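# Put the C-marked box into the tote by the door

## Task

Find the box whose top shows the letter C and place it inside the tote next to the door, entirely within the tote's rim and not overhanging it. It must be the only item put there. The robot must not tip over or finish leaning, or the task counts as failed.

## Robot and tools

ROBOT. TidyBot++: a wheeled base 0.54 m long, 0.50 m wide and 0.38 m tall on four driven casters, carrying one seven-joint arm with a two-finger gripper. The shoulder sits 0.12 m ahead of the base centre at 0.68 m height. Links: upper arm 0.42 m, forearm 0.31 m, wrist to hand point 0.31 m. Cameras: base_camera and wrist_camera (the latter looks along the hand). At the start the arm is folded with the hand pointing down, poking up to 0.08 m past the base front, elbow up to 1.15 m high. A downward-pointing hand reaches at most about 0.94 m above the floor, and only near the base.

FRAMES. Base frame: origin on the floor below the base centre, x forward, y left, z up, metres. hand_pose is reported here as the point between the finger pads; the hand's own z axis runs out along the fingers and the fingers move along its y axis. Odometry frame is the base frame as it was when the scene began; base_odometry gives x, y in metres and heading in rad (left positive, -3.142 to 3.142). It counts wheel rotation only, so slip looks like travel and drift of a few cm and degrees builds up. base_tilt is in degrees, positive when leaning forward or right.

move. All fields optional. base: an object of relative offsets measured from where the base is when the command begins: translate_m (forward +, -2 to 2 m), strafe_m (left +, -2 to 2 m), rotate_rad (counter-clockwise from above +, -6.3 to 6.3 rad). joints: absolute targets in rad, by name: joint_1_rad (any angle; whole arm about vertical, positive is clockwise from above), joint_2_rad (shoulder, -2.249 to 2.249; 0 upright, positive leans forward), joint_3_rad (any angle), joint_4_rad (elbow, -2.579 to 2.579; 0 straight, negative bends forward when joint_3_rad is 3.14), joint_5_rad (any angle), joint_6_rad (wrist, -2.099 to 2.099), joint_7_rad (any angle; with hand down, positive turns it counter-clockwise from above; at 1.57 fingers open left/right), gripper_pos (0 open to 1 closed; pad gap about 85 x (1 - gripper_pos) mm). Any-angle joints take the short way, so send steps under half a turn. Done tolerances: ±0.039 for joints 1-4, ±0.095 for 5-7, ±0.03 gripper. target: a single list of seven numbers [x, y, z, qw, qx, qy, qz], an absolute hand pose in the base frame, metres then quaternion; alongside it joints may hold only gripper_pos. speeds: per-action caps: translate_m and strafe_m 0.05 to 0.5 m/s (when both are given, put the cap under just one), rotate_rad 0.1 to 1.57 rad/s. cameras: list from base_camera, wrist_camera, all; [] for none. blocking: true (default) waits until everything rests; false returns in about 0.5 s. A move with nothing in it simply reports state. No action runs over 15 s; base moves time out at 14 s.

wait: seconds 0 to 10, plus cameras; returns early once motions finish. stop: brakes all your running motions; braked ones read stopped and hold, possibly still pressing. zoom_image: camera plus region [x0, y0, x1, y1] in image pixels from the top-left, at most 504 by 504. finished_scene: scene number; irreversible, and the goal must hold without the robot afterward.

RESULTS. The move line reads done or the worst status. base_status, joint_status, hand_status give moving, done, off_target (resting away from target, maybe still pushing), stopped, contact_stop, time_out, not_followed, torque_fault, limit_stop_at_motor_heat. hand_status also says how far the hand missed. hand_target is where the joints' targets would put the hand. joint_positions, motor_effort (% of max, positive toward higher angles, peak of last action in brackets; gripper effort hints at a grasp), on_its_own (things you did not order), pictures (camera order of images), the scene number. gripper_pos 1 with done means empty fingers; off_target means something is held. Warnings: "joint command not followed" with a cause (self-collision), "pose unreachable", ARM HIT, MOTOR HOT, OVER-TEMPERATURE FAULT.

ORDER AND PITFALLS. A refused call (out-of-range value), or an uncommanded stop or torque fault, cancels the remaining move, wait and finished_scene calls of that reply; an unknown key only invalidates that call. Targets out of reach make the arm wander up to 10 s then time_out. A target low and forward close to the base can miss or drive the arm into the base; nothing prevents arm-base contact. The arm does not avoid obstacles and keeps pushing. To refine a target, add (wanted position minus hand_pose) to the last target; to hold still, resend hand_target, not hand_pose. Loads make the arm sag; correct the same way, and never command a joint to its reading while holding something. Closed fingertips extend 20 mm beyond the hand point, so watch the floor. Thinking time lets motions continue. Avoid dropping or releasing moving objects, slams, hard pushes, squeezing objects pinned on a surface, fast swings of a load, tipping (arm snagged above about 0.6 m while driving, stretching far out or sideways), torque faults and overheating from long stretched or loaded holds. Back away or retract the arm to cure a lean. Loose objects may occasionally be nudged.

Each tool is called after "Call:" by a JSON object that holds its "api" and its "payload".

## Session

Call:
{"api": "move", "payload": {}}

Scene clock: 0.00 s.
base_odometry: x=+0.000 y=+0.000 heading=+0.000
base_tilt: forward=+0.1 right=-0.4
base_status: not commanded
joint_positions: joint_1_rad=+0.013 joint_2_rad=-0.372 joint_3_rad=+3.098 joint_4_rad=-2.542 joint_5_rad=-0.028 joint_6_rad=-0.862 joint_7_rad=+1.528 gripper_pos=+0.000
joint_status: not commanded
motor_effort: joint_1_rad=+0 joint_2_rad=-1 joint_3_rad=+0 joint_4_rad=+14 joint_5_rad=-1 joint_6_rad=+1 joint_7_rad=+0
hand_pose: x=+0.2589 y=+0.0103 z=+0.5866 quat_wxyz=(-0.005, +0.998, -0.016, +0.054) (m; base frame)
hand_target: x=+0.2589 y=+0.0103 z=+0.5866 quat_wxyz=(-0.005, +0.998, -0.016, +0.054) (m; base frame)
hand_status: not commanded
pictures: base_camera, wrist_camera
Images, in order (width x height): base_camera 644x364, wrist_camera 644x476.

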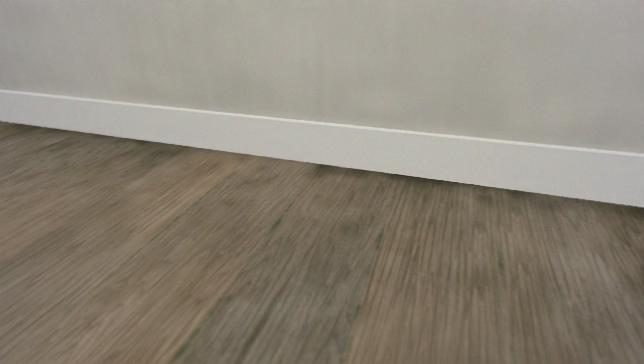

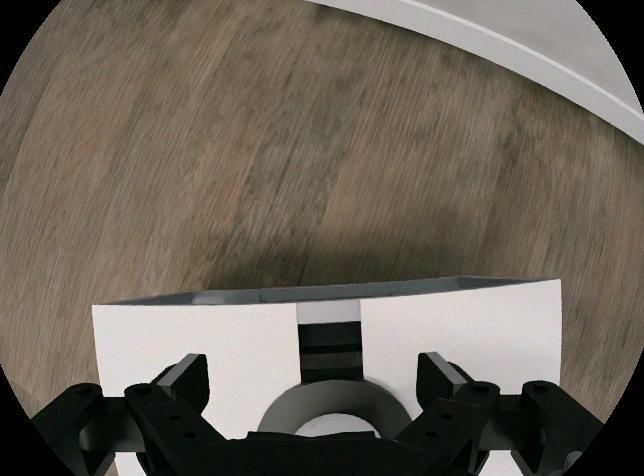

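Call:
{"api": "move", "payload": {"base": {"rotate_rad": 1.0}}}

Call:
{"api": "move", "payload": {"base": {"rotate_rad": 1.0}}}

Call:
{"api": "move", "payload": {"base": {"rotate_rad": 1.0}}}

Call:
{"api": "move", "payload": {"base": {"rotate_rad": 1.0}}}

Call:
{"api": "move", "payload": {"base": {"rotate_rad": 1.0}}}

Scene clock: 4.13 s.
move: done
base_odometry: x=+0.000 y=+0.000 heading=+0.999
base_tilt: forward=+0.0 right=-0.4
base_status: done
joint_positions: joint_1_rad=+0.013 joint_2_rad=-0.372 joint_3_rad=+3.098 joint_4_rad=-2.542 joint_5_rad=-0.028 joint_6_rad=-0.862 joint_7_rad=+1.528 gripper_pos=+0.000
joint_status: not commanded
motor_effort: joint_1_rad=+0(1) joint_2_rad=-1(2) joint_3_rad=+0(1) joint_4_rad=+14(14) joint_5_rad=-1(1) joint_6_rad=+1(1) joint_7_rad=+0(0)
hand_pose: x=+0.2589 y=+0.0103 z=+0.5866 quat_wxyz=(-0.005, +0.998, -0.016, +0.054) (m; base frame)
hand_target: x=+0.2589 y=+0.0103 z=+0.5866 quat_wxyz=(-0.005, +0.998, -0.016, +0.054) (m; base frame)
hand_status: not commanded
pictures: base_camera, wrist_camera
Images, in order (width x height): base_camera 644x364, wrist_camera 644x476.

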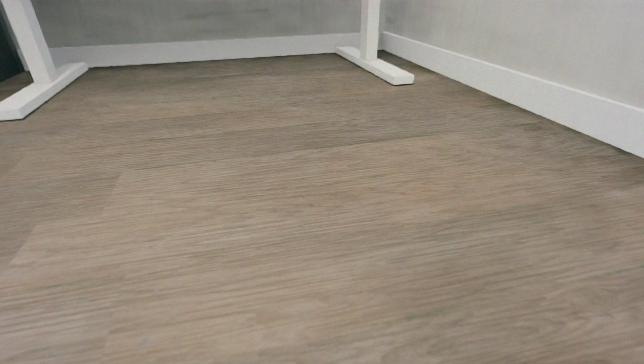

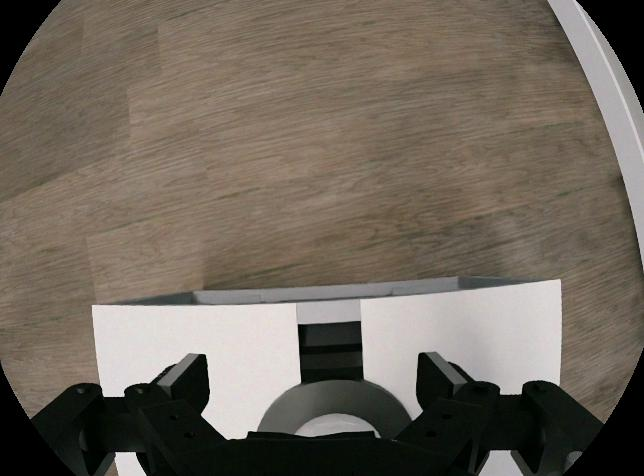

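Scene clock: 6.03 s.
move: done
base_odometry: x=+0.000 y=+0.000 heading=+1.998
base_tilt: forward=+0.1 right=-0.5
base_status: done
joint_positions: joint_1_rad=+0.013 joint_2_rad=-0.372 joint_3_rad=+3.098 joint_4_rad=-2.542 joint_5_rad=-0.028 joint_6_rad=-0.862 joint_7_rad=+1.528 gripper_pos=+0.000
joint_status: not commanded
motor_effort: joint_1_rad=+0(1) joint_2_rad=-1(2) joint_3_rad=+0(1) joint_4_rad=+14(14) joint_5_rad=-1(1) joint_6_rad=+1(1) joint_7_rad=+1(1)
hand_pose: x=+0.2589 y=+0.0103 z=+0.5866 quat_wxyz=(-0.005, +0.998, -0.016, +0.054) (m; base frame)
hand_target: x=+0.2589 y=+0.0103 z=+0.5866 quat_wxyz=(-0.005, +0.998, -0.016, +0.054) (m; base frame)
hand_status: not commanded
pictures: base_camera, wrist_camera
Images, in order (width x height): base_camera 644x364, wrist_camera 644x476.

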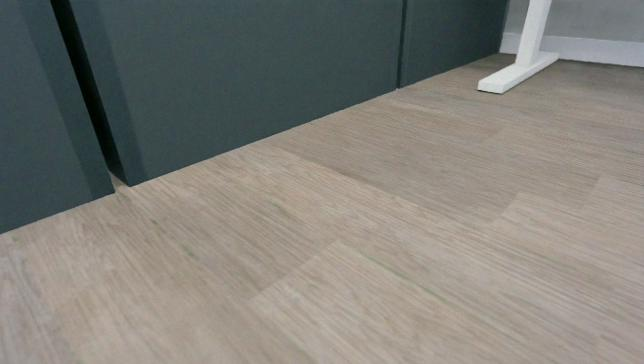

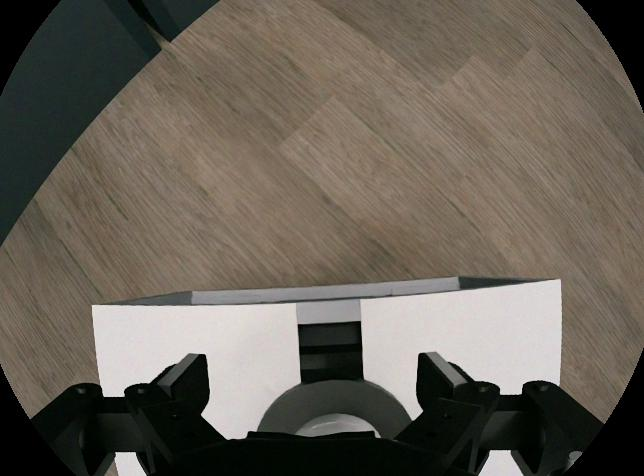

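Scene clock: 7.93 s.
move: done
base_odometry: x=+0.000 y=+0.000 heading=+2.997
base_tilt: forward=+0.1 right=-0.4
base_status: done
joint_positions: joint_1_rad=+0.013 joint_2_rad=-0.372 joint_3_rad=+3.098 joint_4_rad=-2.542 joint_5_rad=-0.028 joint_6_rad=-0.862 joint_7_rad=+1.528 gripper_pos=+0.000
joint_status: not commanded
motor_effort: joint_1_rad=+1(2) joint_2_rad=-1(2) joint_3_rad=+0(1) joint_4_rad=+14(14) joint_5_rad=-1(1) joint_6_rad=+1(1) joint_7_rad=+0(1)
hand_pose: x=+0.2589 y=+0.0103 z=+0.5866 quat_wxyz=(-0.005, +0.998, -0.016, +0.054) (m; base frame)
hand_target: x=+0.2589 y=+0.0103 z=+0.5866 quat_wxyz=(-0.005, +0.998, -0.016, +0.054) (m; base frame)
hand_status: not commanded
pictures: base_camera, wrist_camera
Images, in order (width x height): base_camera 644x364, wrist_camera 644x476.

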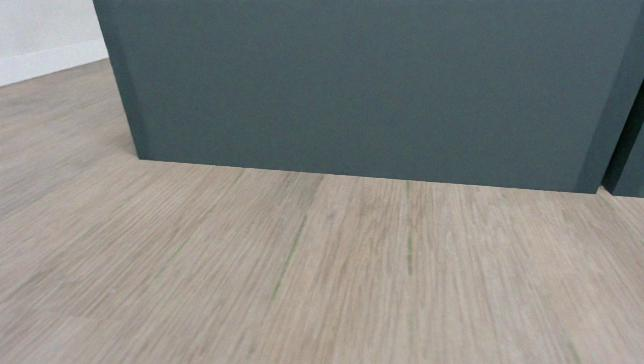

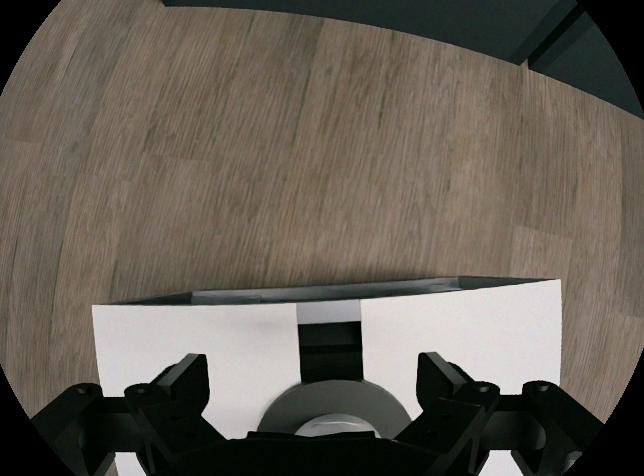

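Scene clock: 9.83 s.
move: done
base_odometry: x=+0.000 y=+0.000 heading=-2.288
base_tilt: forward=+0.0 right=-0.4
base_status: done
joint_positions: joint_1_rad=+0.013 joint_2_rad=-0.372 joint_3_rad=+3.098 joint_4_rad=-2.542 joint_5_rad=-0.028 joint_6_rad=-0.862 joint_7_rad=+1.528 gripper_pos=+0.000
joint_status: not commanded
motor_effort: joint_1_rad=+0(1) joint_2_rad=-1(2) joint_3_rad=+0(1) joint_4_rad=+14(14) joint_5_rad=-1(1) joint_6_rad=+1(1) joint_7_rad=+0(1)
hand_pose: x=+0.2589 y=+0.0103 z=+0.5866 quat_wxyz=(-0.005, +0.998, -0.016, +0.054) (m; base frame)
hand_target: x=+0.2589 y=+0.0103 z=+0.5866 quat_wxyz=(-0.005, +0.998, -0.016, +0.054) (m; base frame)
hand_status: not commanded
pictures: base_camera, wrist_camera
Images, in order (width x height): base_camera 644x364, wrist_camera 644x476.

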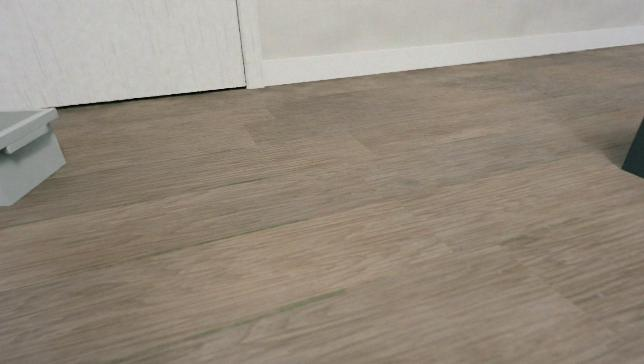

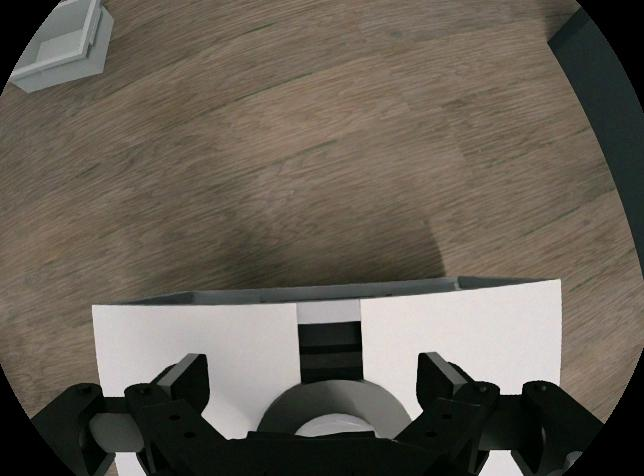

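Scene clock: 11.73 s.
move: done
base_odometry: x=+0.000 y=+0.000 heading=-1.289
base_tilt: forward=+0.1 right=-0.5
base_status: done
joint_positions: joint_1_rad=+0.013 joint_2_rad=-0.372 joint_3_rad=+3.098 joint_4_rad=-2.542 joint_5_rad=-0.028 joint_6_rad=-0.862 joint_7_rad=+1.528 gripper_pos=+0.000
joint_status: not commanded
motor_effort: joint_1_rad=+1(1) joint_2_rad=-1(2) joint_3_rad=+0(1) joint_4_rad=+14(14) joint_5_rad=-1(1) joint_6_rad=+1(1) joint_7_rad=+0(0)
hand_pose: x=+0.2589 y=+0.0103 z=+0.5866 quat_wxyz=(-0.005, +0.998, -0.016, +0.054) (m; base frame)
hand_target: x=+0.2589 y=+0.0103 z=+0.5866 quat_wxyz=(-0.005, +0.998, -0.016, +0.054) (m; base frame)
hand_status: not commanded
pictures: base_camera, wrist_camera
Images, in order (width x height): base_camera 644x364, wrist_camera 644x476.

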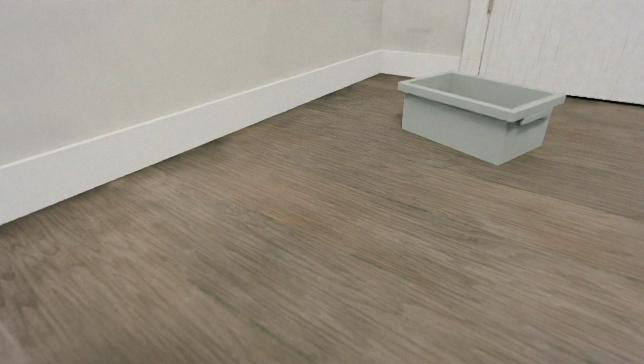

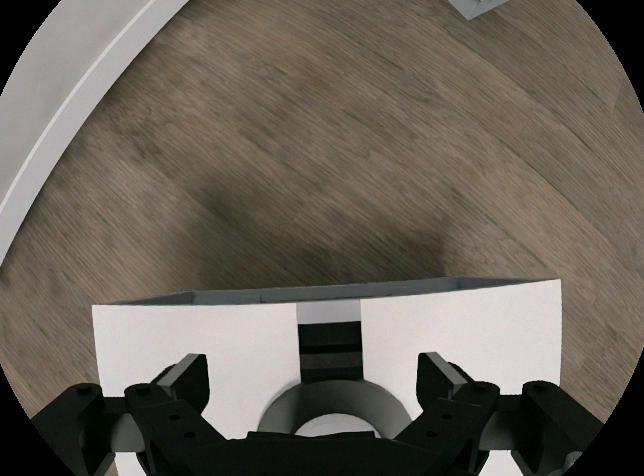

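Call:
{"api": "move", "payload": {"joints": {"joint_2_rad": -0.6, "joint_4_rad": -1.8, "joint_6_rad": -0.7}, "cameras": ["wrist_camera"]}}

Call:
{"api": "move", "payload": {"base": {"rotate_rad": 2.3}, "cameras": ["wrist_camera"]}}

Call:
{"api": "move", "payload": {"base": {"rotate_rad": 1.2}, "cameras": ["wrist_camera"]}}

Call:
{"api": "move", "payload": {"base": {"rotate_rad": 0.9}, "cameras": ["wrist_camera"]}}

Scene clock: 19.37 s.
move: done
base_odometry: x=+0.000 y=+0.000 heading=-1.289
base_tilt: forward=+0.0 right=-0.4
base_status: not commanded
joint_positions: joint_1_rad=+0.013 joint_2_rad=-0.579 joint_3_rad=+3.098 joint_4_rad=-1.812 joint_5_rad=-0.028 joint_6_rad=-0.789 joint_7_rad=+1.528 gripper_pos=+0.000
joint_status: all done
motor_effort: joint_1_rad=+1(1) joint_2_rad=-1(5) joint_3_rad=+0(1) joint_4_rad=+20(21) joint_5_rad=+0(1) joint_6_rad=+8(8) joint_7_rad=+0(0)
hand_pose: x=+0.4646 y=+0.0233 z=+1.0016 quat_wxyz=(-0.021, +0.848, -0.005, +0.530) (m; base frame)
hand_target: x=+0.4682 y=+0.0239 z=+1.0417 quat_wxyz=(-0.023, +0.814, -0.004, +0.581) (m; base frame)
hand_status: not commanded
pictures: wrist_camera
Images, in order (width x height): wrist_camera 644x476.

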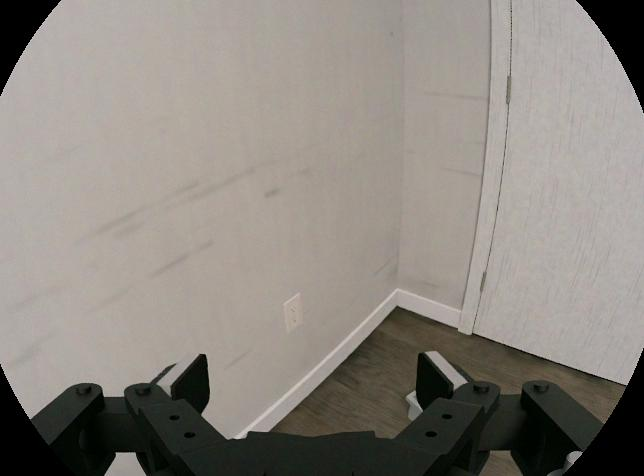

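Scene clock: 22.13 s.
move: done
base_odometry: x=+0.000 y=+0.000 heading=+1.010
base_tilt: forward=+0.1 right=-0.5
base_status: done
joint_positions: joint_1_rad=+0.013 joint_2_rad=-0.579 joint_3_rad=+3.098 joint_4_rad=-1.812 joint_5_rad=-0.028 joint_6_rad=-0.786 joint_7_rad=+1.528 gripper_pos=+0.000
joint_status: not commanded
motor_effort: joint_1_rad=+0(2) joint_2_rad=-1(2) joint_3_rad=+1(2) joint_4_rad=+20(21) joint_5_rad=+0(1) joint_6_rad=+8(8) joint_7_rad=+0(1)
hand_pose: x=+0.4650 y=+0.0233 z=+1.0025 quat_wxyz=(-0.021, +0.847, -0.005, +0.531) (m; base frame)
hand_target: x=+0.4682 y=+0.0239 z=+1.0417 quat_wxyz=(-0.023, +0.814, -0.004, +0.581) (m; base frame)
hand_status: not commanded
pictures: wrist_camera
Images, in order (width x height): wrist_camera 644x476.

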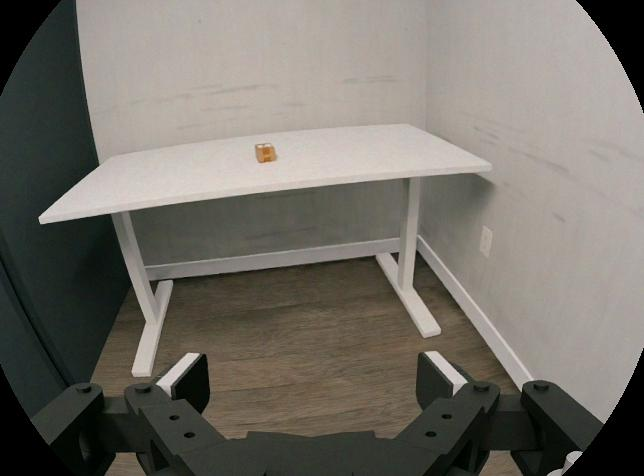

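Scene clock: 24.17 s.
move: done
base_odometry: x=+0.000 y=+0.000 heading=+2.209
base_tilt: forward=+0.0 right=-0.5
base_status: done
joint_positions: joint_1_rad=+0.013 joint_2_rad=-0.579 joint_3_rad=+3.098 joint_4_rad=-1.812 joint_5_rad=-0.028 joint_6_rad=-0.786 joint_7_rad=+1.528 gripper_pos=+0.000
joint_status: not commanded
motor_effort: joint_1_rad=+0(2) joint_2_rad=-1(2) joint_3_rad=+0(2) joint_4_rad=+20(21) joint_5_rad=+0(1) joint_6_rad=+8(8) joint_7_rad=+0(1)
hand_pose: x=+0.4650 y=+0.0233 z=+1.0025 quat_wxyz=(-0.021, +0.847, -0.005, +0.532) (m; base frame)
hand_target: x=+0.4682 y=+0.0239 z=+1.0417 quat_wxyz=(-0.023, +0.814, -0.004, +0.581) (m; base frame)
hand_status: not commanded
pictures: wrist_camera
Images, in order (width x height): wrist_camera 644x476.

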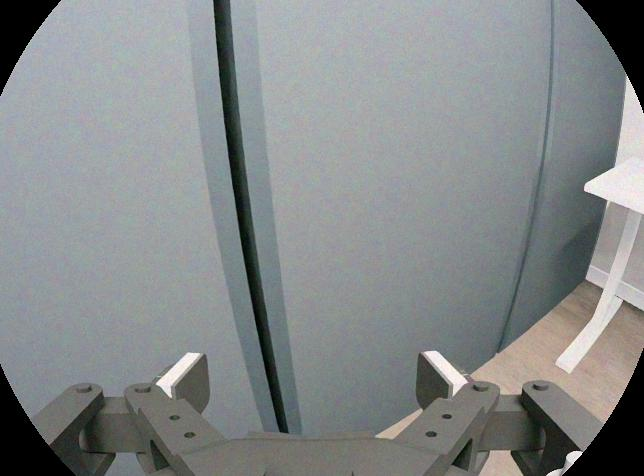

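Scene clock: 26.00 s.
move: done
base_odometry: x=+0.000 y=+0.000 heading=+3.108
base_tilt: forward=+0.1 right=-0.4
base_status: done
joint_positions: joint_1_rad=+0.013 joint_2_rad=-0.579 joint_3_rad=+3.098 joint_4_rad=-1.812 joint_5_rad=-0.028 joint_6_rad=-0.786 joint_7_rad=+1.528 gripper_pos=+0.000
joint_status: not commanded
motor_effort: joint_1_rad=+0(2) joint_2_rad=-1(1) joint_3_rad=+0(2) joint_4_rad=+20(21) joint_5_rad=+0(1) joint_6_rad=+8(8) joint_7_rad=+0(0)
hand_pose: x=+0.4651 y=+0.0234 z=+1.0025 quat_wxyz=(-0.021, +0.847, -0.005, +0.532) (m; base frame)
hand_target: x=+0.4682 y=+0.0239 z=+1.0417 quat_wxyz=(-0.023, +0.814, -0.004, +0.581) (m; base frame)
hand_status: not commanded
pictures: wrist_camera
Images, in order (width x height): wrist_camera 644x476.

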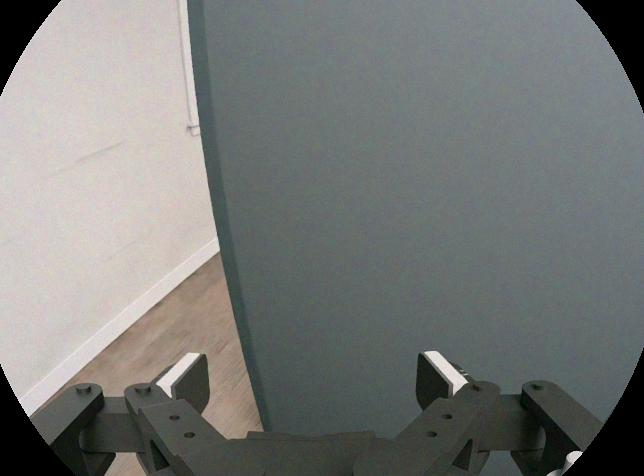

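Call:
{"api": "move", "payload": {"base": {"rotate_rad": -1.9}, "cameras": ["wrist_camera"]}}

Call:
{"api": "zoom_image", "payload": {"camera": "wrist_camera", "region": [150, 100, 400, 240]}}

Scene clock: 31.00 s.
move: done
base_odometry: x=+0.000 y=+0.000 heading=+1.209
base_tilt: forward=+0.0 right=-0.5
base_status: done
joint_positions: joint_1_rad=+0.013 joint_2_rad=-0.579 joint_3_rad=+3.098 joint_4_rad=-1.812 joint_5_rad=-0.028 joint_6_rad=-0.786 joint_7_rad=+1.528 gripper_pos=+0.000
joint_status: not commanded
motor_effort: joint_1_rad=+0(3) joint_2_rad=-1(2) joint_3_rad=+0(2) joint_4_rad=+21(21) joint_5_rad=-1(1) joint_6_rad=+8(8) joint_7_rad=+0(0)
hand_pose: x=+0.4650 y=+0.0236 z=+1.0027 quat_wxyz=(-0.021, +0.847, -0.005, +0.532) (m; base frame)
hand_target: x=+0.4682 y=+0.0239 z=+1.0417 quat_wxyz=(-0.023, +0.814, -0.004, +0.581) (m; base frame)
hand_status: not commanded
pictures: wrist_camera
Images, in order (width x height): wrist_camera 644x476.

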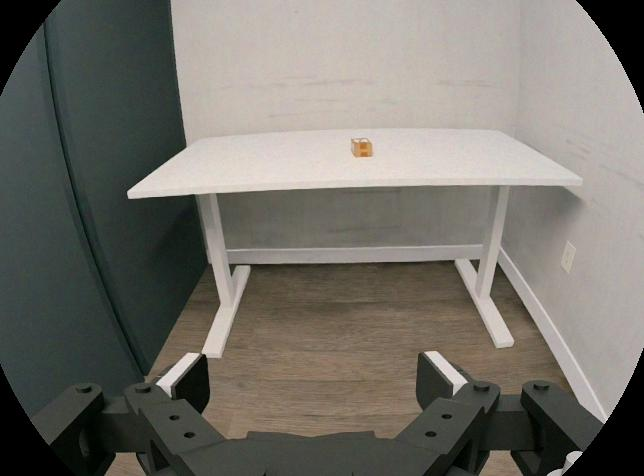

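Scaled by 2.016.

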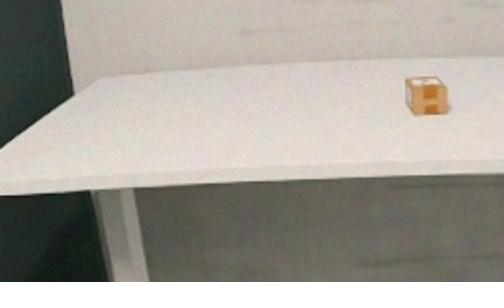

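Call:
{"api": "move", "payload": {"base": {"rotate_rad": -0.12, "translate_m": 0.5}}}

Call:
{"api": "zoom_image", "payload": {"camera": "wrist_camera", "region": [200, 100, 450, 240]}}

Scene clock: 37.13 s.
move: done
base_odometry: x=+0.177 y=+0.468 heading=+1.088
base_tilt: forward=+0.1 right=-0.5
base_status: done
joint_positions: joint_1_rad=+0.013 joint_2_rad=-0.588 joint_3_rad=+3.098 joint_4_rad=-1.812 joint_5_rad=-0.028 joint_6_rad=-0.784 joint_7_rad=+1.528 gripper_pos=+0.000
joint_status: not commanded
motor_effort: joint_1_rad=+1(2) joint_2_rad=+0(5) joint_3_rad=+0(2) joint_4_rad=+20(21) joint_5_rad=-1(1) joint_6_rad=+8(8) joint_7_rad=+0(0)
hand_pose: x=+0.4626 y=+0.0236 z=+1.0060 quat_wxyz=(-0.021, +0.844, -0.005, +0.536) (m; base frame)
hand_target: x=+0.4682 y=+0.0239 z=+1.0417 quat_wxyz=(-0.023, +0.814, -0.004, +0.581) (m; base frame)
hand_status: not commanded
pictures: base_camera, wrist_camera
Images, in order (width x height): base_camera 644x364, wrist_camera 644x476.

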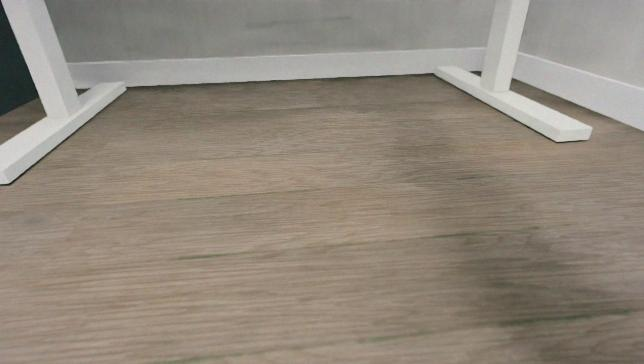

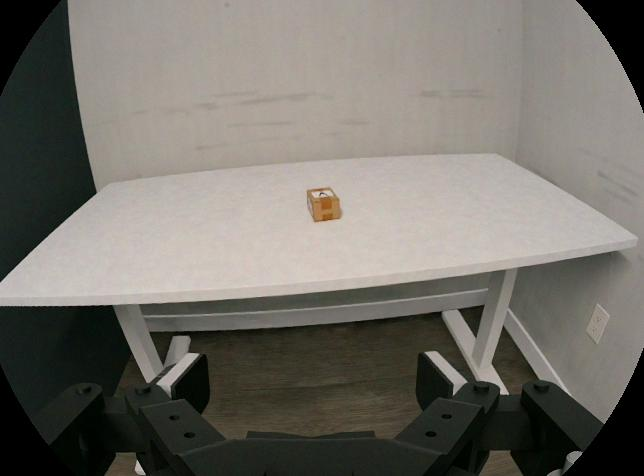

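Scaled by 2.016.

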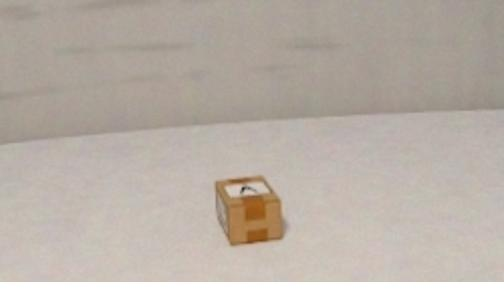

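Call:
{"api": "move", "payload": {"base": {"translate_m": 0.4}, "speeds": {"translate_m": 0.2}}}

Call:
{"api": "zoom_image", "payload": {"camera": "wrist_camera", "region": [200, 200, 500, 400]}}

Scene clock: 45.00 s.
move: done
base_odometry: x=+0.363 y=+0.822 heading=+1.088
base_tilt: forward=+0.1 right=-0.4
base_status: done
joint_positions: joint_1_rad=+0.013 joint_2_rad=-0.593 joint_3_rad=+3.098 joint_4_rad=-1.812 joint_5_rad=-0.028 joint_6_rad=-0.784 joint_7_rad=+1.528 gripper_pos=+0.000
joint_status: not commanded
motor_effort: joint_1_rad=+1(1) joint_2_rad=+0(4) joint_3_rad=+0(1) joint_4_rad=+20(21) joint_5_rad=+0(1) joint_6_rad=+8(8) joint_7_rad=+0(1)
hand_pose: x=+0.4610 y=+0.0236 z=+1.0080 quat_wxyz=(-0.021, +0.843, -0.005, +0.538) (m; base frame)
hand_target: x=+0.4682 y=+0.0239 z=+1.0417 quat_wxyz=(-0.023, +0.814, -0.004, +0.581) (m; base frame)
hand_status: not commanded
pictures: base_camera, wrist_camera
Images, in order (width x height): base_camera 644x364, wrist_camera 644x476.

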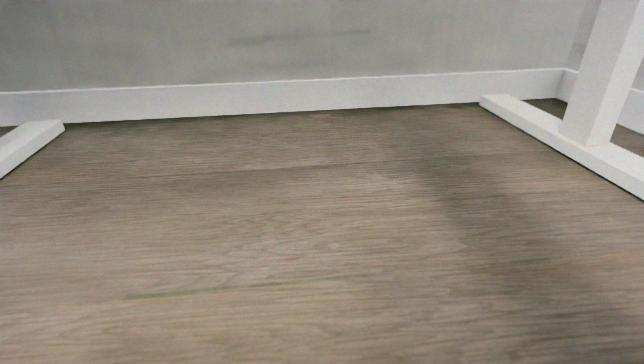

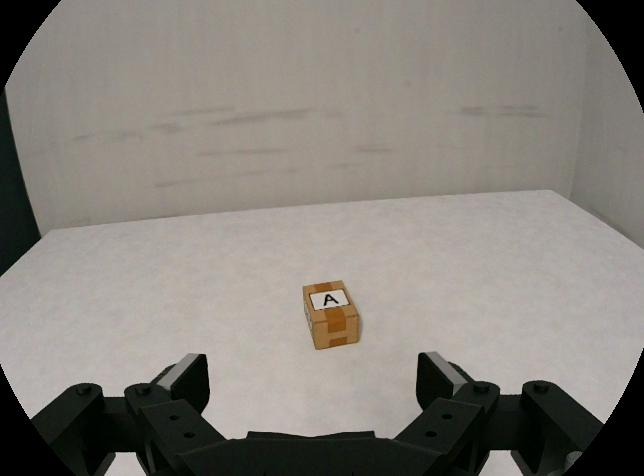

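Scaled by 1.680.

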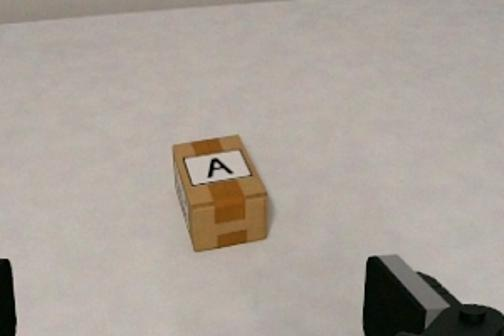

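Call:
{"api": "move", "payload": {"base": {"translate_m": -0.9}, "cameras": []}}

Call:
{"api": "move", "payload": {"base": {"rotate_rad": 2.0}}}

Call:
{"api": "move", "payload": {"base": {"rotate_rad": 0.6}}}

Scene clock: 52.90 s.
move: done
base_odometry: x=-0.055 y=+0.025 heading=+1.088
base_tilt: forward=+0.0 right=-0.4
base_status: done
joint_positions: joint_1_rad=+0.013 joint_2_rad=-0.597 joint_3_rad=+3.098 joint_4_rad=-1.811 joint_5_rad=-0.028 joint_6_rad=-0.783 joint_7_rad=+1.528 gripper_pos=+0.000
joint_status: not commanded
motor_effort: joint_1_rad=+0(1) joint_2_rad=+0(4) joint_3_rad=+0(3) joint_4_rad=+20(21) joint_5_rad=+0(1) joint_6_rad=+8(8) joint_7_rad=+0(0)
hand_pose: x=+0.4597 y=+0.0236 z=+1.0098 quat_wxyz=(-0.021, +0.841, -0.004, +0.540) (m; base frame)
hand_target: x=+0.4682 y=+0.0239 z=+1.0417 quat_wxyz=(-0.023, +0.814, -0.004, +0.581) (m; base frame)
hand_status: not commanded
pictures: none
No camera images: "cameras" was empty.

Scene clock: 55.47 s.
move: done
base_odometry: x=-0.055 y=+0.025 heading=+3.087
base_tilt: forward=+0.0 right=-0.5
base_status: done
joint_positions: joint_1_rad=+0.013 joint_2_rad=-0.597 joint_3_rad=+3.098 joint_4_rad=-1.811 joint_5_rad=-0.028 joint_6_rad=-0.783 joint_7_rad=+1.528 gripper_pos=+0.000
joint_status: not commanded
motor_effort: joint_1_rad=+0(2) joint_2_rad=+0(1) joint_3_rad=+0(2) joint_4_rad=+21(21) joint_5_rad=+0(1) joint_6_rad=+8(8) joint_7_rad=+0(1)
hand_pose: x=+0.4597 y=+0.0236 z=+1.0098 quat_wxyz=(-0.021, +0.841, -0.004, +0.540) (m; base frame)
hand_target: x=+0.4682 y=+0.0239 z=+1.0417 quat_wxyz=(-0.023, +0.814, -0.004, +0.581) (m; base frame)
hand_status: not commanded
pictures: base_camera, wrist_camera
Images, in order (width x height): base_camera 644x364, wrist_camera 644x476.

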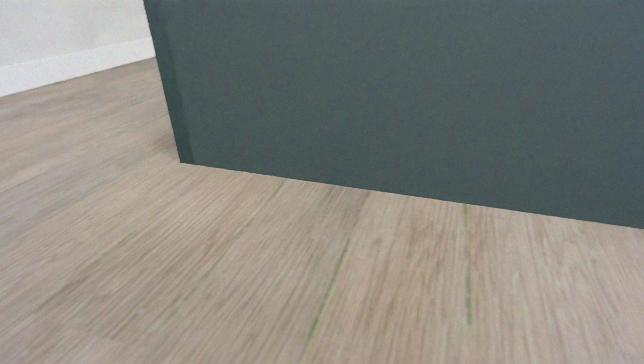

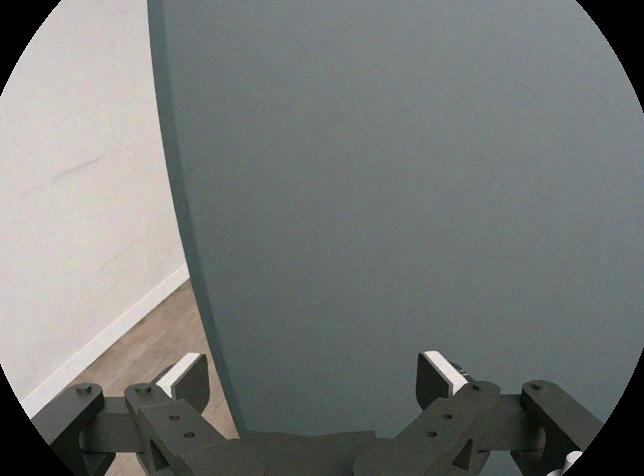

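Scene clock: 57.00 s.
move: done
base_odometry: x=-0.055 y=+0.025 heading=-2.598
base_tilt: forward=+0.1 right=-0.4
base_status: done
joint_positions: joint_1_rad=+0.013 joint_2_rad=-0.597 joint_3_rad=+3.098 joint_4_rad=-1.811 joint_5_rad=-0.028 joint_6_rad=-0.783 joint_7_rad=+1.528 gripper_pos=+0.000
joint_status: not commanded
motor_effort: joint_1_rad=+1(2) joint_2_rad=+0(1) joint_3_rad=+1(2) joint_4_rad=+20(20) joint_5_rad=-1(1) joint_6_rad=+8(8) joint_7_rad=+0(0)
hand_pose: x=+0.4597 y=+0.0236 z=+1.0098 quat_wxyz=(-0.021, +0.841, -0.004, +0.541) (m; base frame)
hand_target: x=+0.4682 y=+0.0239 z=+1.0417 quat_wxyz=(-0.023, +0.814, -0.004, +0.581) (m; base frame)
hand_status: not commanded
pictures: base_camera, wrist_camera
Images, in order (width x height): base_camera 644x364, wrist_camera 644x476.

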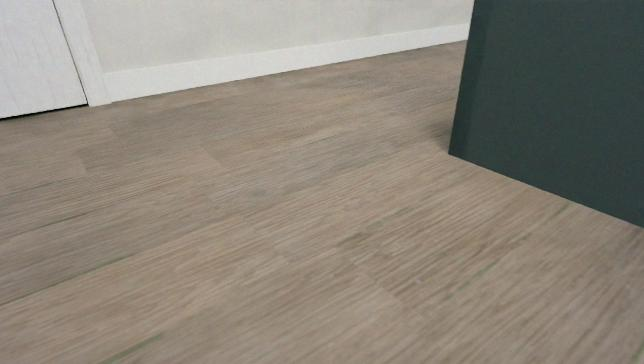

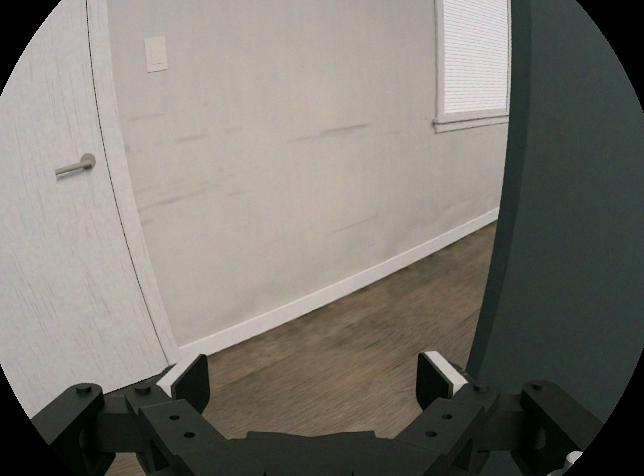

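Call:
{"api": "move", "payload": {"base": {"strafe_m": 0.35}, "cameras": ["base_camera"]}}

Call:
{"api": "move", "payload": {"base": {"translate_m": 0.9}}}

Call:
{"api": "move", "payload": {"base": {"rotate_rad": -0.9}}}

Scene clock: 62.03 s.
move: done
base_odometry: x=+0.126 y=-0.275 heading=-2.597
base_tilt: forward=+0.1 right=-0.4
base_status: done
joint_positions: joint_1_rad=+0.013 joint_2_rad=-0.597 joint_3_rad=+3.096 joint_4_rad=-1.811 joint_5_rad=-0.028 joint_6_rad=-0.783 joint_7_rad=+1.528 gripper_pos=+0.000
joint_status: not commanded
motor_effort: joint_1_rad=-1(1) joint_2_rad=+0(1) joint_3_rad=+0(3) joint_4_rad=+20(21) joint_5_rad=+0(1) joint_6_rad=+7(8) joint_7_rad=+0(1)
hand_pose: x=+0.4597 y=+0.0242 z=+1.0098 quat_wxyz=(-0.021, +0.841, -0.004, +0.540) (m; base frame)
hand_target: x=+0.4682 y=+0.0239 z=+1.0417 quat_wxyz=(-0.023, +0.814, -0.004, +0.581) (m; base frame)
hand_status: not commanded
pictures: base_camera
Images, in order (width x height): base_camera 644x364.

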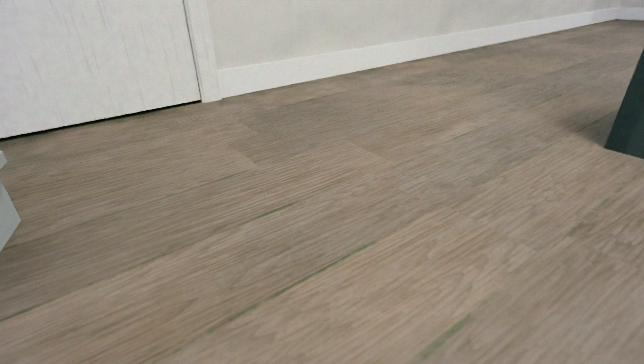

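Scene clock: 64.97 s.
move: done
base_odometry: x=-0.644 y=-0.741 heading=-2.596
base_tilt: forward=+0.1 right=-0.4
base_status: done
joint_positions: joint_1_rad=+0.013 joint_2_rad=-0.597 joint_3_rad=+3.096 joint_4_rad=-1.811 joint_5_rad=-0.028 joint_6_rad=-0.783 joint_7_rad=+1.528 gripper_pos=+0.000
joint_status: not commanded
motor_effort: joint_1_rad=+0(1) joint_2_rad=+0(4) joint_3_rad=+0(1) joint_4_rad=+20(21) joint_5_rad=-1(1) joint_6_rad=+8(8) joint_7_rad=+0(1)
hand_pose: x=+0.4595 y=+0.0242 z=+1.0103 quat_wxyz=(-0.021, +0.841, -0.004, +0.541) (m; base frame)
hand_target: x=+0.4682 y=+0.0239 z=+1.0417 quat_wxyz=(-0.023, +0.814, -0.004, +0.581) (m; base frame)
hand_status: not commanded
pictures: base_camera, wrist_camera
Images, in order (width x height): base_camera 644x364, wrist_camera 644x476.

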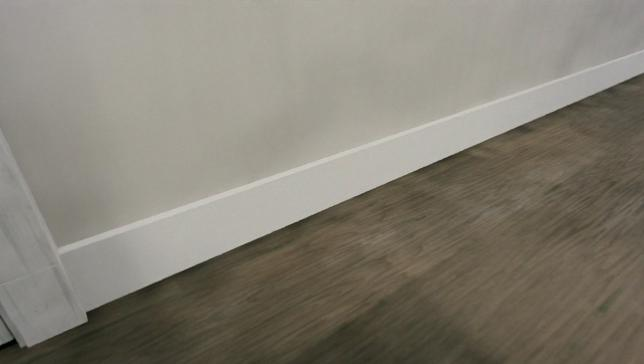

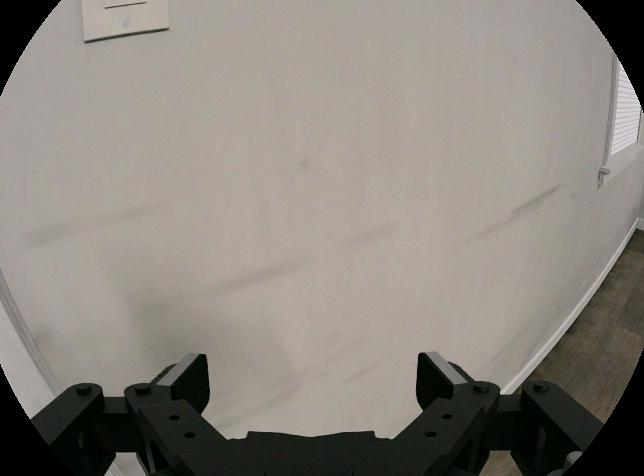

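Scene clock: 66.77 s.
move: done
base_odometry: x=-0.644 y=-0.741 heading=+2.788
base_tilt: forward=+0.1 right=-0.4
base_status: done
joint_positions: joint_1_rad=+0.013 joint_2_rad=-0.597 joint_3_rad=+3.096 joint_4_rad=-1.811 joint_5_rad=-0.028 joint_6_rad=-0.783 joint_7_rad=+1.528 gripper_pos=+0.000
joint_status: not commanded
motor_effort: joint_1_rad=+0(2) joint_2_rad=+0(1) joint_3_rad=+0(3) joint_4_rad=+20(21) joint_5_rad=-1(1) joint_6_rad=+8(8) joint_7_rad=+0(0)
hand_pose: x=+0.4595 y=+0.0242 z=+1.0103 quat_wxyz=(-0.021, +0.841, -0.004, +0.541) (m; base frame)
hand_target: x=+0.4682 y=+0.0239 z=+1.0417 quat_wxyz=(-0.023, +0.814, -0.004, +0.581) (m; base frame)
hand_status: not commanded
pictures: base_camera, wrist_camera
Images, in order (width x height): base_camera 644x364, wrist_camera 644x476.

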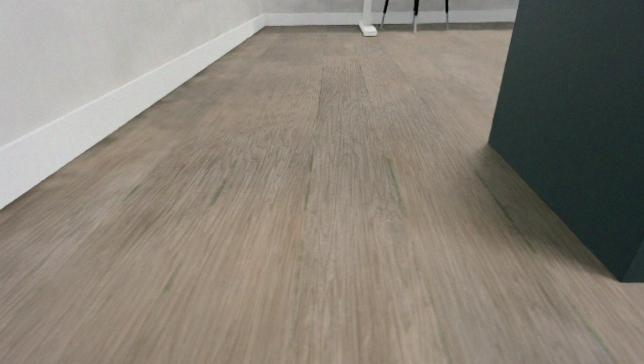

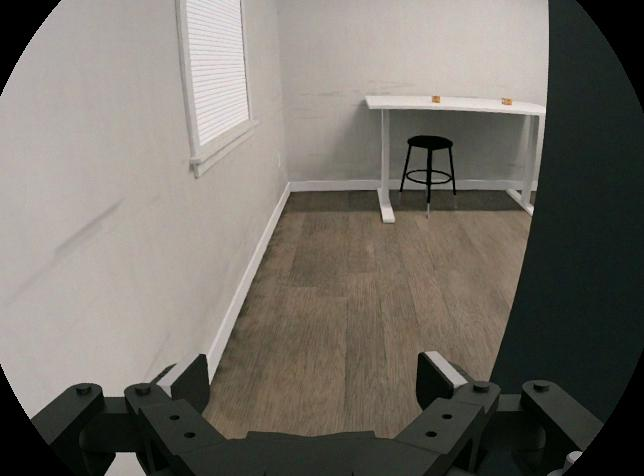

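Call:
{"api": "move", "payload": {"base": {"strafe_m": 0.1}, "cameras": []}}

Call:
{"api": "move", "payload": {"base": {"translate_m": 1.2}}}

Call:
{"api": "zoom_image", "payload": {"camera": "wrist_camera", "region": [350, 60, 600, 200]}}

Scene clock: 72.37 s.
move: done
base_odometry: x=-0.678 y=-0.835 heading=+2.787
base_tilt: forward=+0.0 right=-0.4
base_status: done
joint_positions: joint_1_rad=+0.013 joint_2_rad=-0.597 joint_3_rad=+3.096 joint_4_rad=-1.811 joint_5_rad=-0.028 joint_6_rad=-0.783 joint_7_rad=+1.528 gripper_pos=+0.000
joint_status: not commanded
motor_effort: joint_1_rad=+0(1) joint_2_rad=+0(1) joint_3_rad=+1(3) joint_4_rad=+20(20) joint_5_rad=-1(1) joint_6_rad=+8(8) joint_7_rad=+0(0)
hand_pose: x=+0.4595 y=+0.0245 z=+1.0103 quat_wxyz=(-0.021, +0.841, -0.004, +0.541) (m; base frame)
hand_target: x=+0.4682 y=+0.0239 z=+1.0417 quat_wxyz=(-0.023, +0.814, -0.004, +0.581) (m; base frame)
hand_status: not commanded
pictures: none
No camera images: "cameras" was empty.

Scene clock: 76.00 s.
move: done
base_odometry: x=-1.804 y=-0.418 heading=+2.787
base_tilt: forward=+0.1 right=-0.4
base_status: done
joint_positions: joint_1_rad=+0.013 joint_2_rad=-0.598 joint_3_rad=+3.096 joint_4_rad=-1.811 joint_5_rad=-0.028 joint_6_rad=-0.783 joint_7_rad=+1.528 gripper_pos=+0.000
joint_status: not commanded
motor_effort: joint_1_rad=+0(1) joint_2_rad=+0(5) joint_3_rad=+0(1) joint_4_rad=+21(21) joint_5_rad=-1(1) joint_6_rad=+8(8) joint_7_rad=+0(1)
hand_pose: x=+0.4594 y=+0.0245 z=+1.0106 quat_wxyz=(-0.021, +0.840, -0.004, +0.541) (m; base frame)
hand_target: x=+0.4682 y=+0.0239 z=+1.0417 quat_wxyz=(-0.023, +0.814, -0.004, +0.581) (m; base frame)
hand_status: not commanded
pictures: base_camera, wrist_camera
Images, in order (width x height): base_camera 644x364, wrist_camera 644x476.

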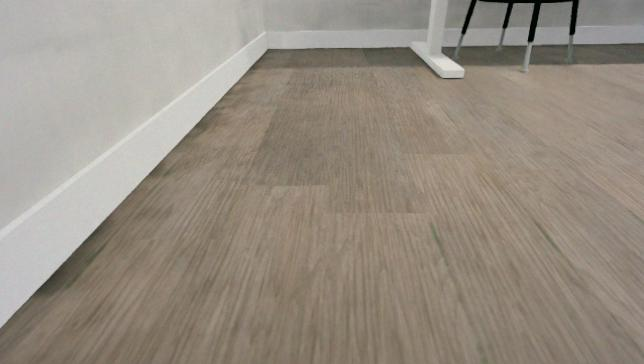

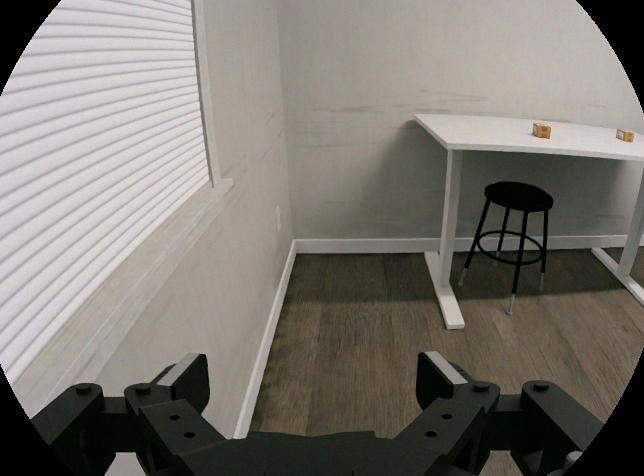

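Scaled by 2.016.

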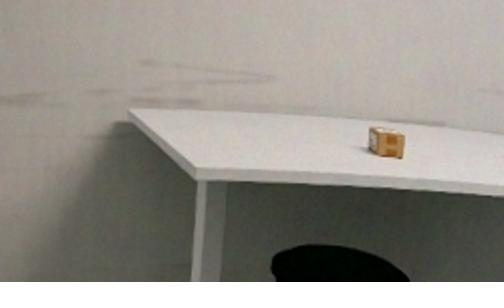

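Call:
{"api": "move", "payload": {"base": {"rotate_rad": -0.6}}}

Call:
{"api": "zoom_image", "payload": {"camera": "wrist_camera", "region": [200, 60, 500, 200]}}

Scene clock: 80.20 s.
move: done
base_odometry: x=-1.804 y=-0.418 heading=+2.188
base_tilt: forward=+0.1 right=-0.4
base_status: done
joint_positions: joint_1_rad=+0.013 joint_2_rad=-0.598 joint_3_rad=+3.096 joint_4_rad=-1.811 joint_5_rad=-0.028 joint_6_rad=-0.783 joint_7_rad=+1.528 gripper_pos=+0.000
joint_status: not commanded
motor_effort: joint_1_rad=+0(2) joint_2_rad=+0(1) joint_3_rad=+0(3) joint_4_rad=+20(21) joint_5_rad=+0(1) joint_6_rad=+8(8) joint_7_rad=+0(0)
hand_pose: x=+0.4594 y=+0.0244 z=+1.0106 quat_wxyz=(-0.021, +0.840, -0.004, +0.541) (m; base frame)
hand_target: x=+0.4682 y=+0.0239 z=+1.0417 quat_wxyz=(-0.023, +0.814, -0.004, +0.581) (m; base frame)
hand_status: not commanded
pictures: base_camera, wrist_camera
Images, in order (width x height): base_camera 644x364, wrist_camera 644x476.

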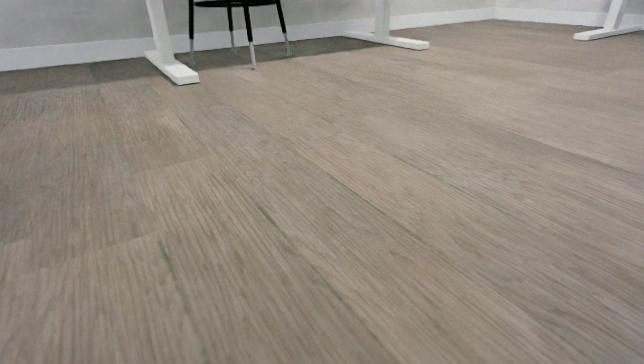

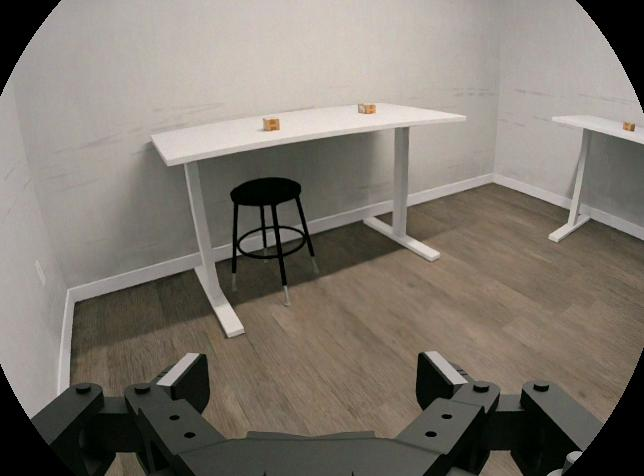

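Scaled by 1.680.

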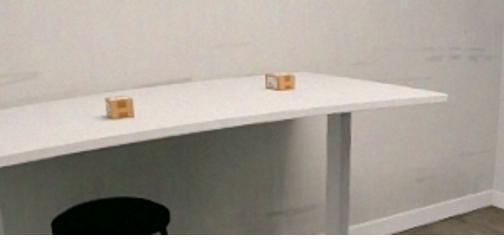

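Call:
{"api": "move", "payload": {"base": {"translate_m": 0.7, "rotate_rad": 0.3}}}

Call:
{"api": "zoom_image", "payload": {"camera": "wrist_camera", "region": [300, 60, 600, 200]}}

Scene clock: 85.10 s.
move: done
base_odometry: x=-2.209 y=+0.152 heading=+2.490
base_tilt: forward=+0.1 right=-0.4
base_status: done
joint_positions: joint_1_rad=+0.013 joint_2_rad=-0.596 joint_3_rad=+3.096 joint_4_rad=-1.810 joint_5_rad=-0.028 joint_6_rad=-0.782 joint_7_rad=+1.528 gripper_pos=+0.000
joint_status: not commanded
motor_effort: joint_1_rad=+0(1) joint_2_rad=+0(6) joint_3_rad=+0(3) joint_4_rad=+20(21) joint_5_rad=-1(1) joint_6_rad=+8(8) joint_7_rad=+0(1)
hand_pose: x=+0.4600 y=+0.0245 z=+1.0105 quat_wxyz=(-0.021, +0.841, -0.004, +0.541) (m; base frame)
hand_target: x=+0.4682 y=+0.0239 z=+1.0417 quat_wxyz=(-0.023, +0.814, -0.004, +0.581) (m; base frame)
hand_status: not commanded
pictures: base_camera, wrist_camera
Images, in order (width x height): base_camera 644x364, wrist_camera 644x476.

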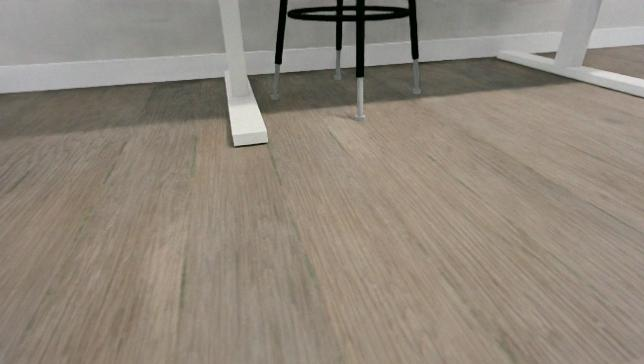

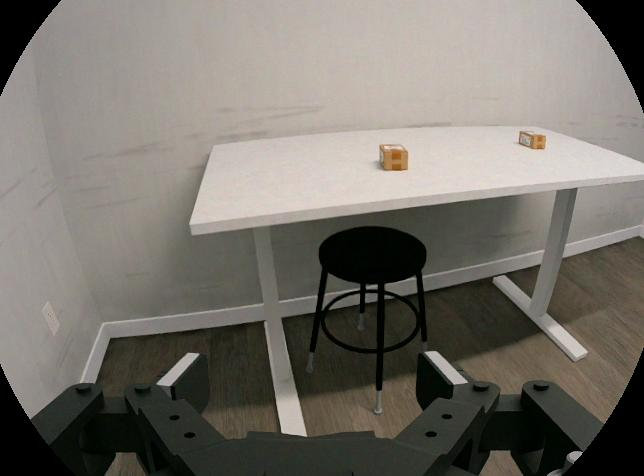

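Scaled by 1.680.

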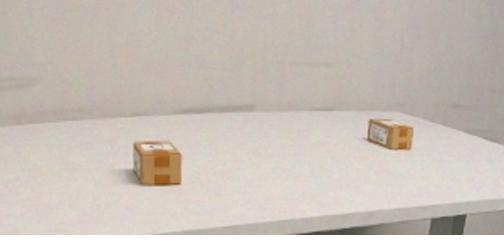

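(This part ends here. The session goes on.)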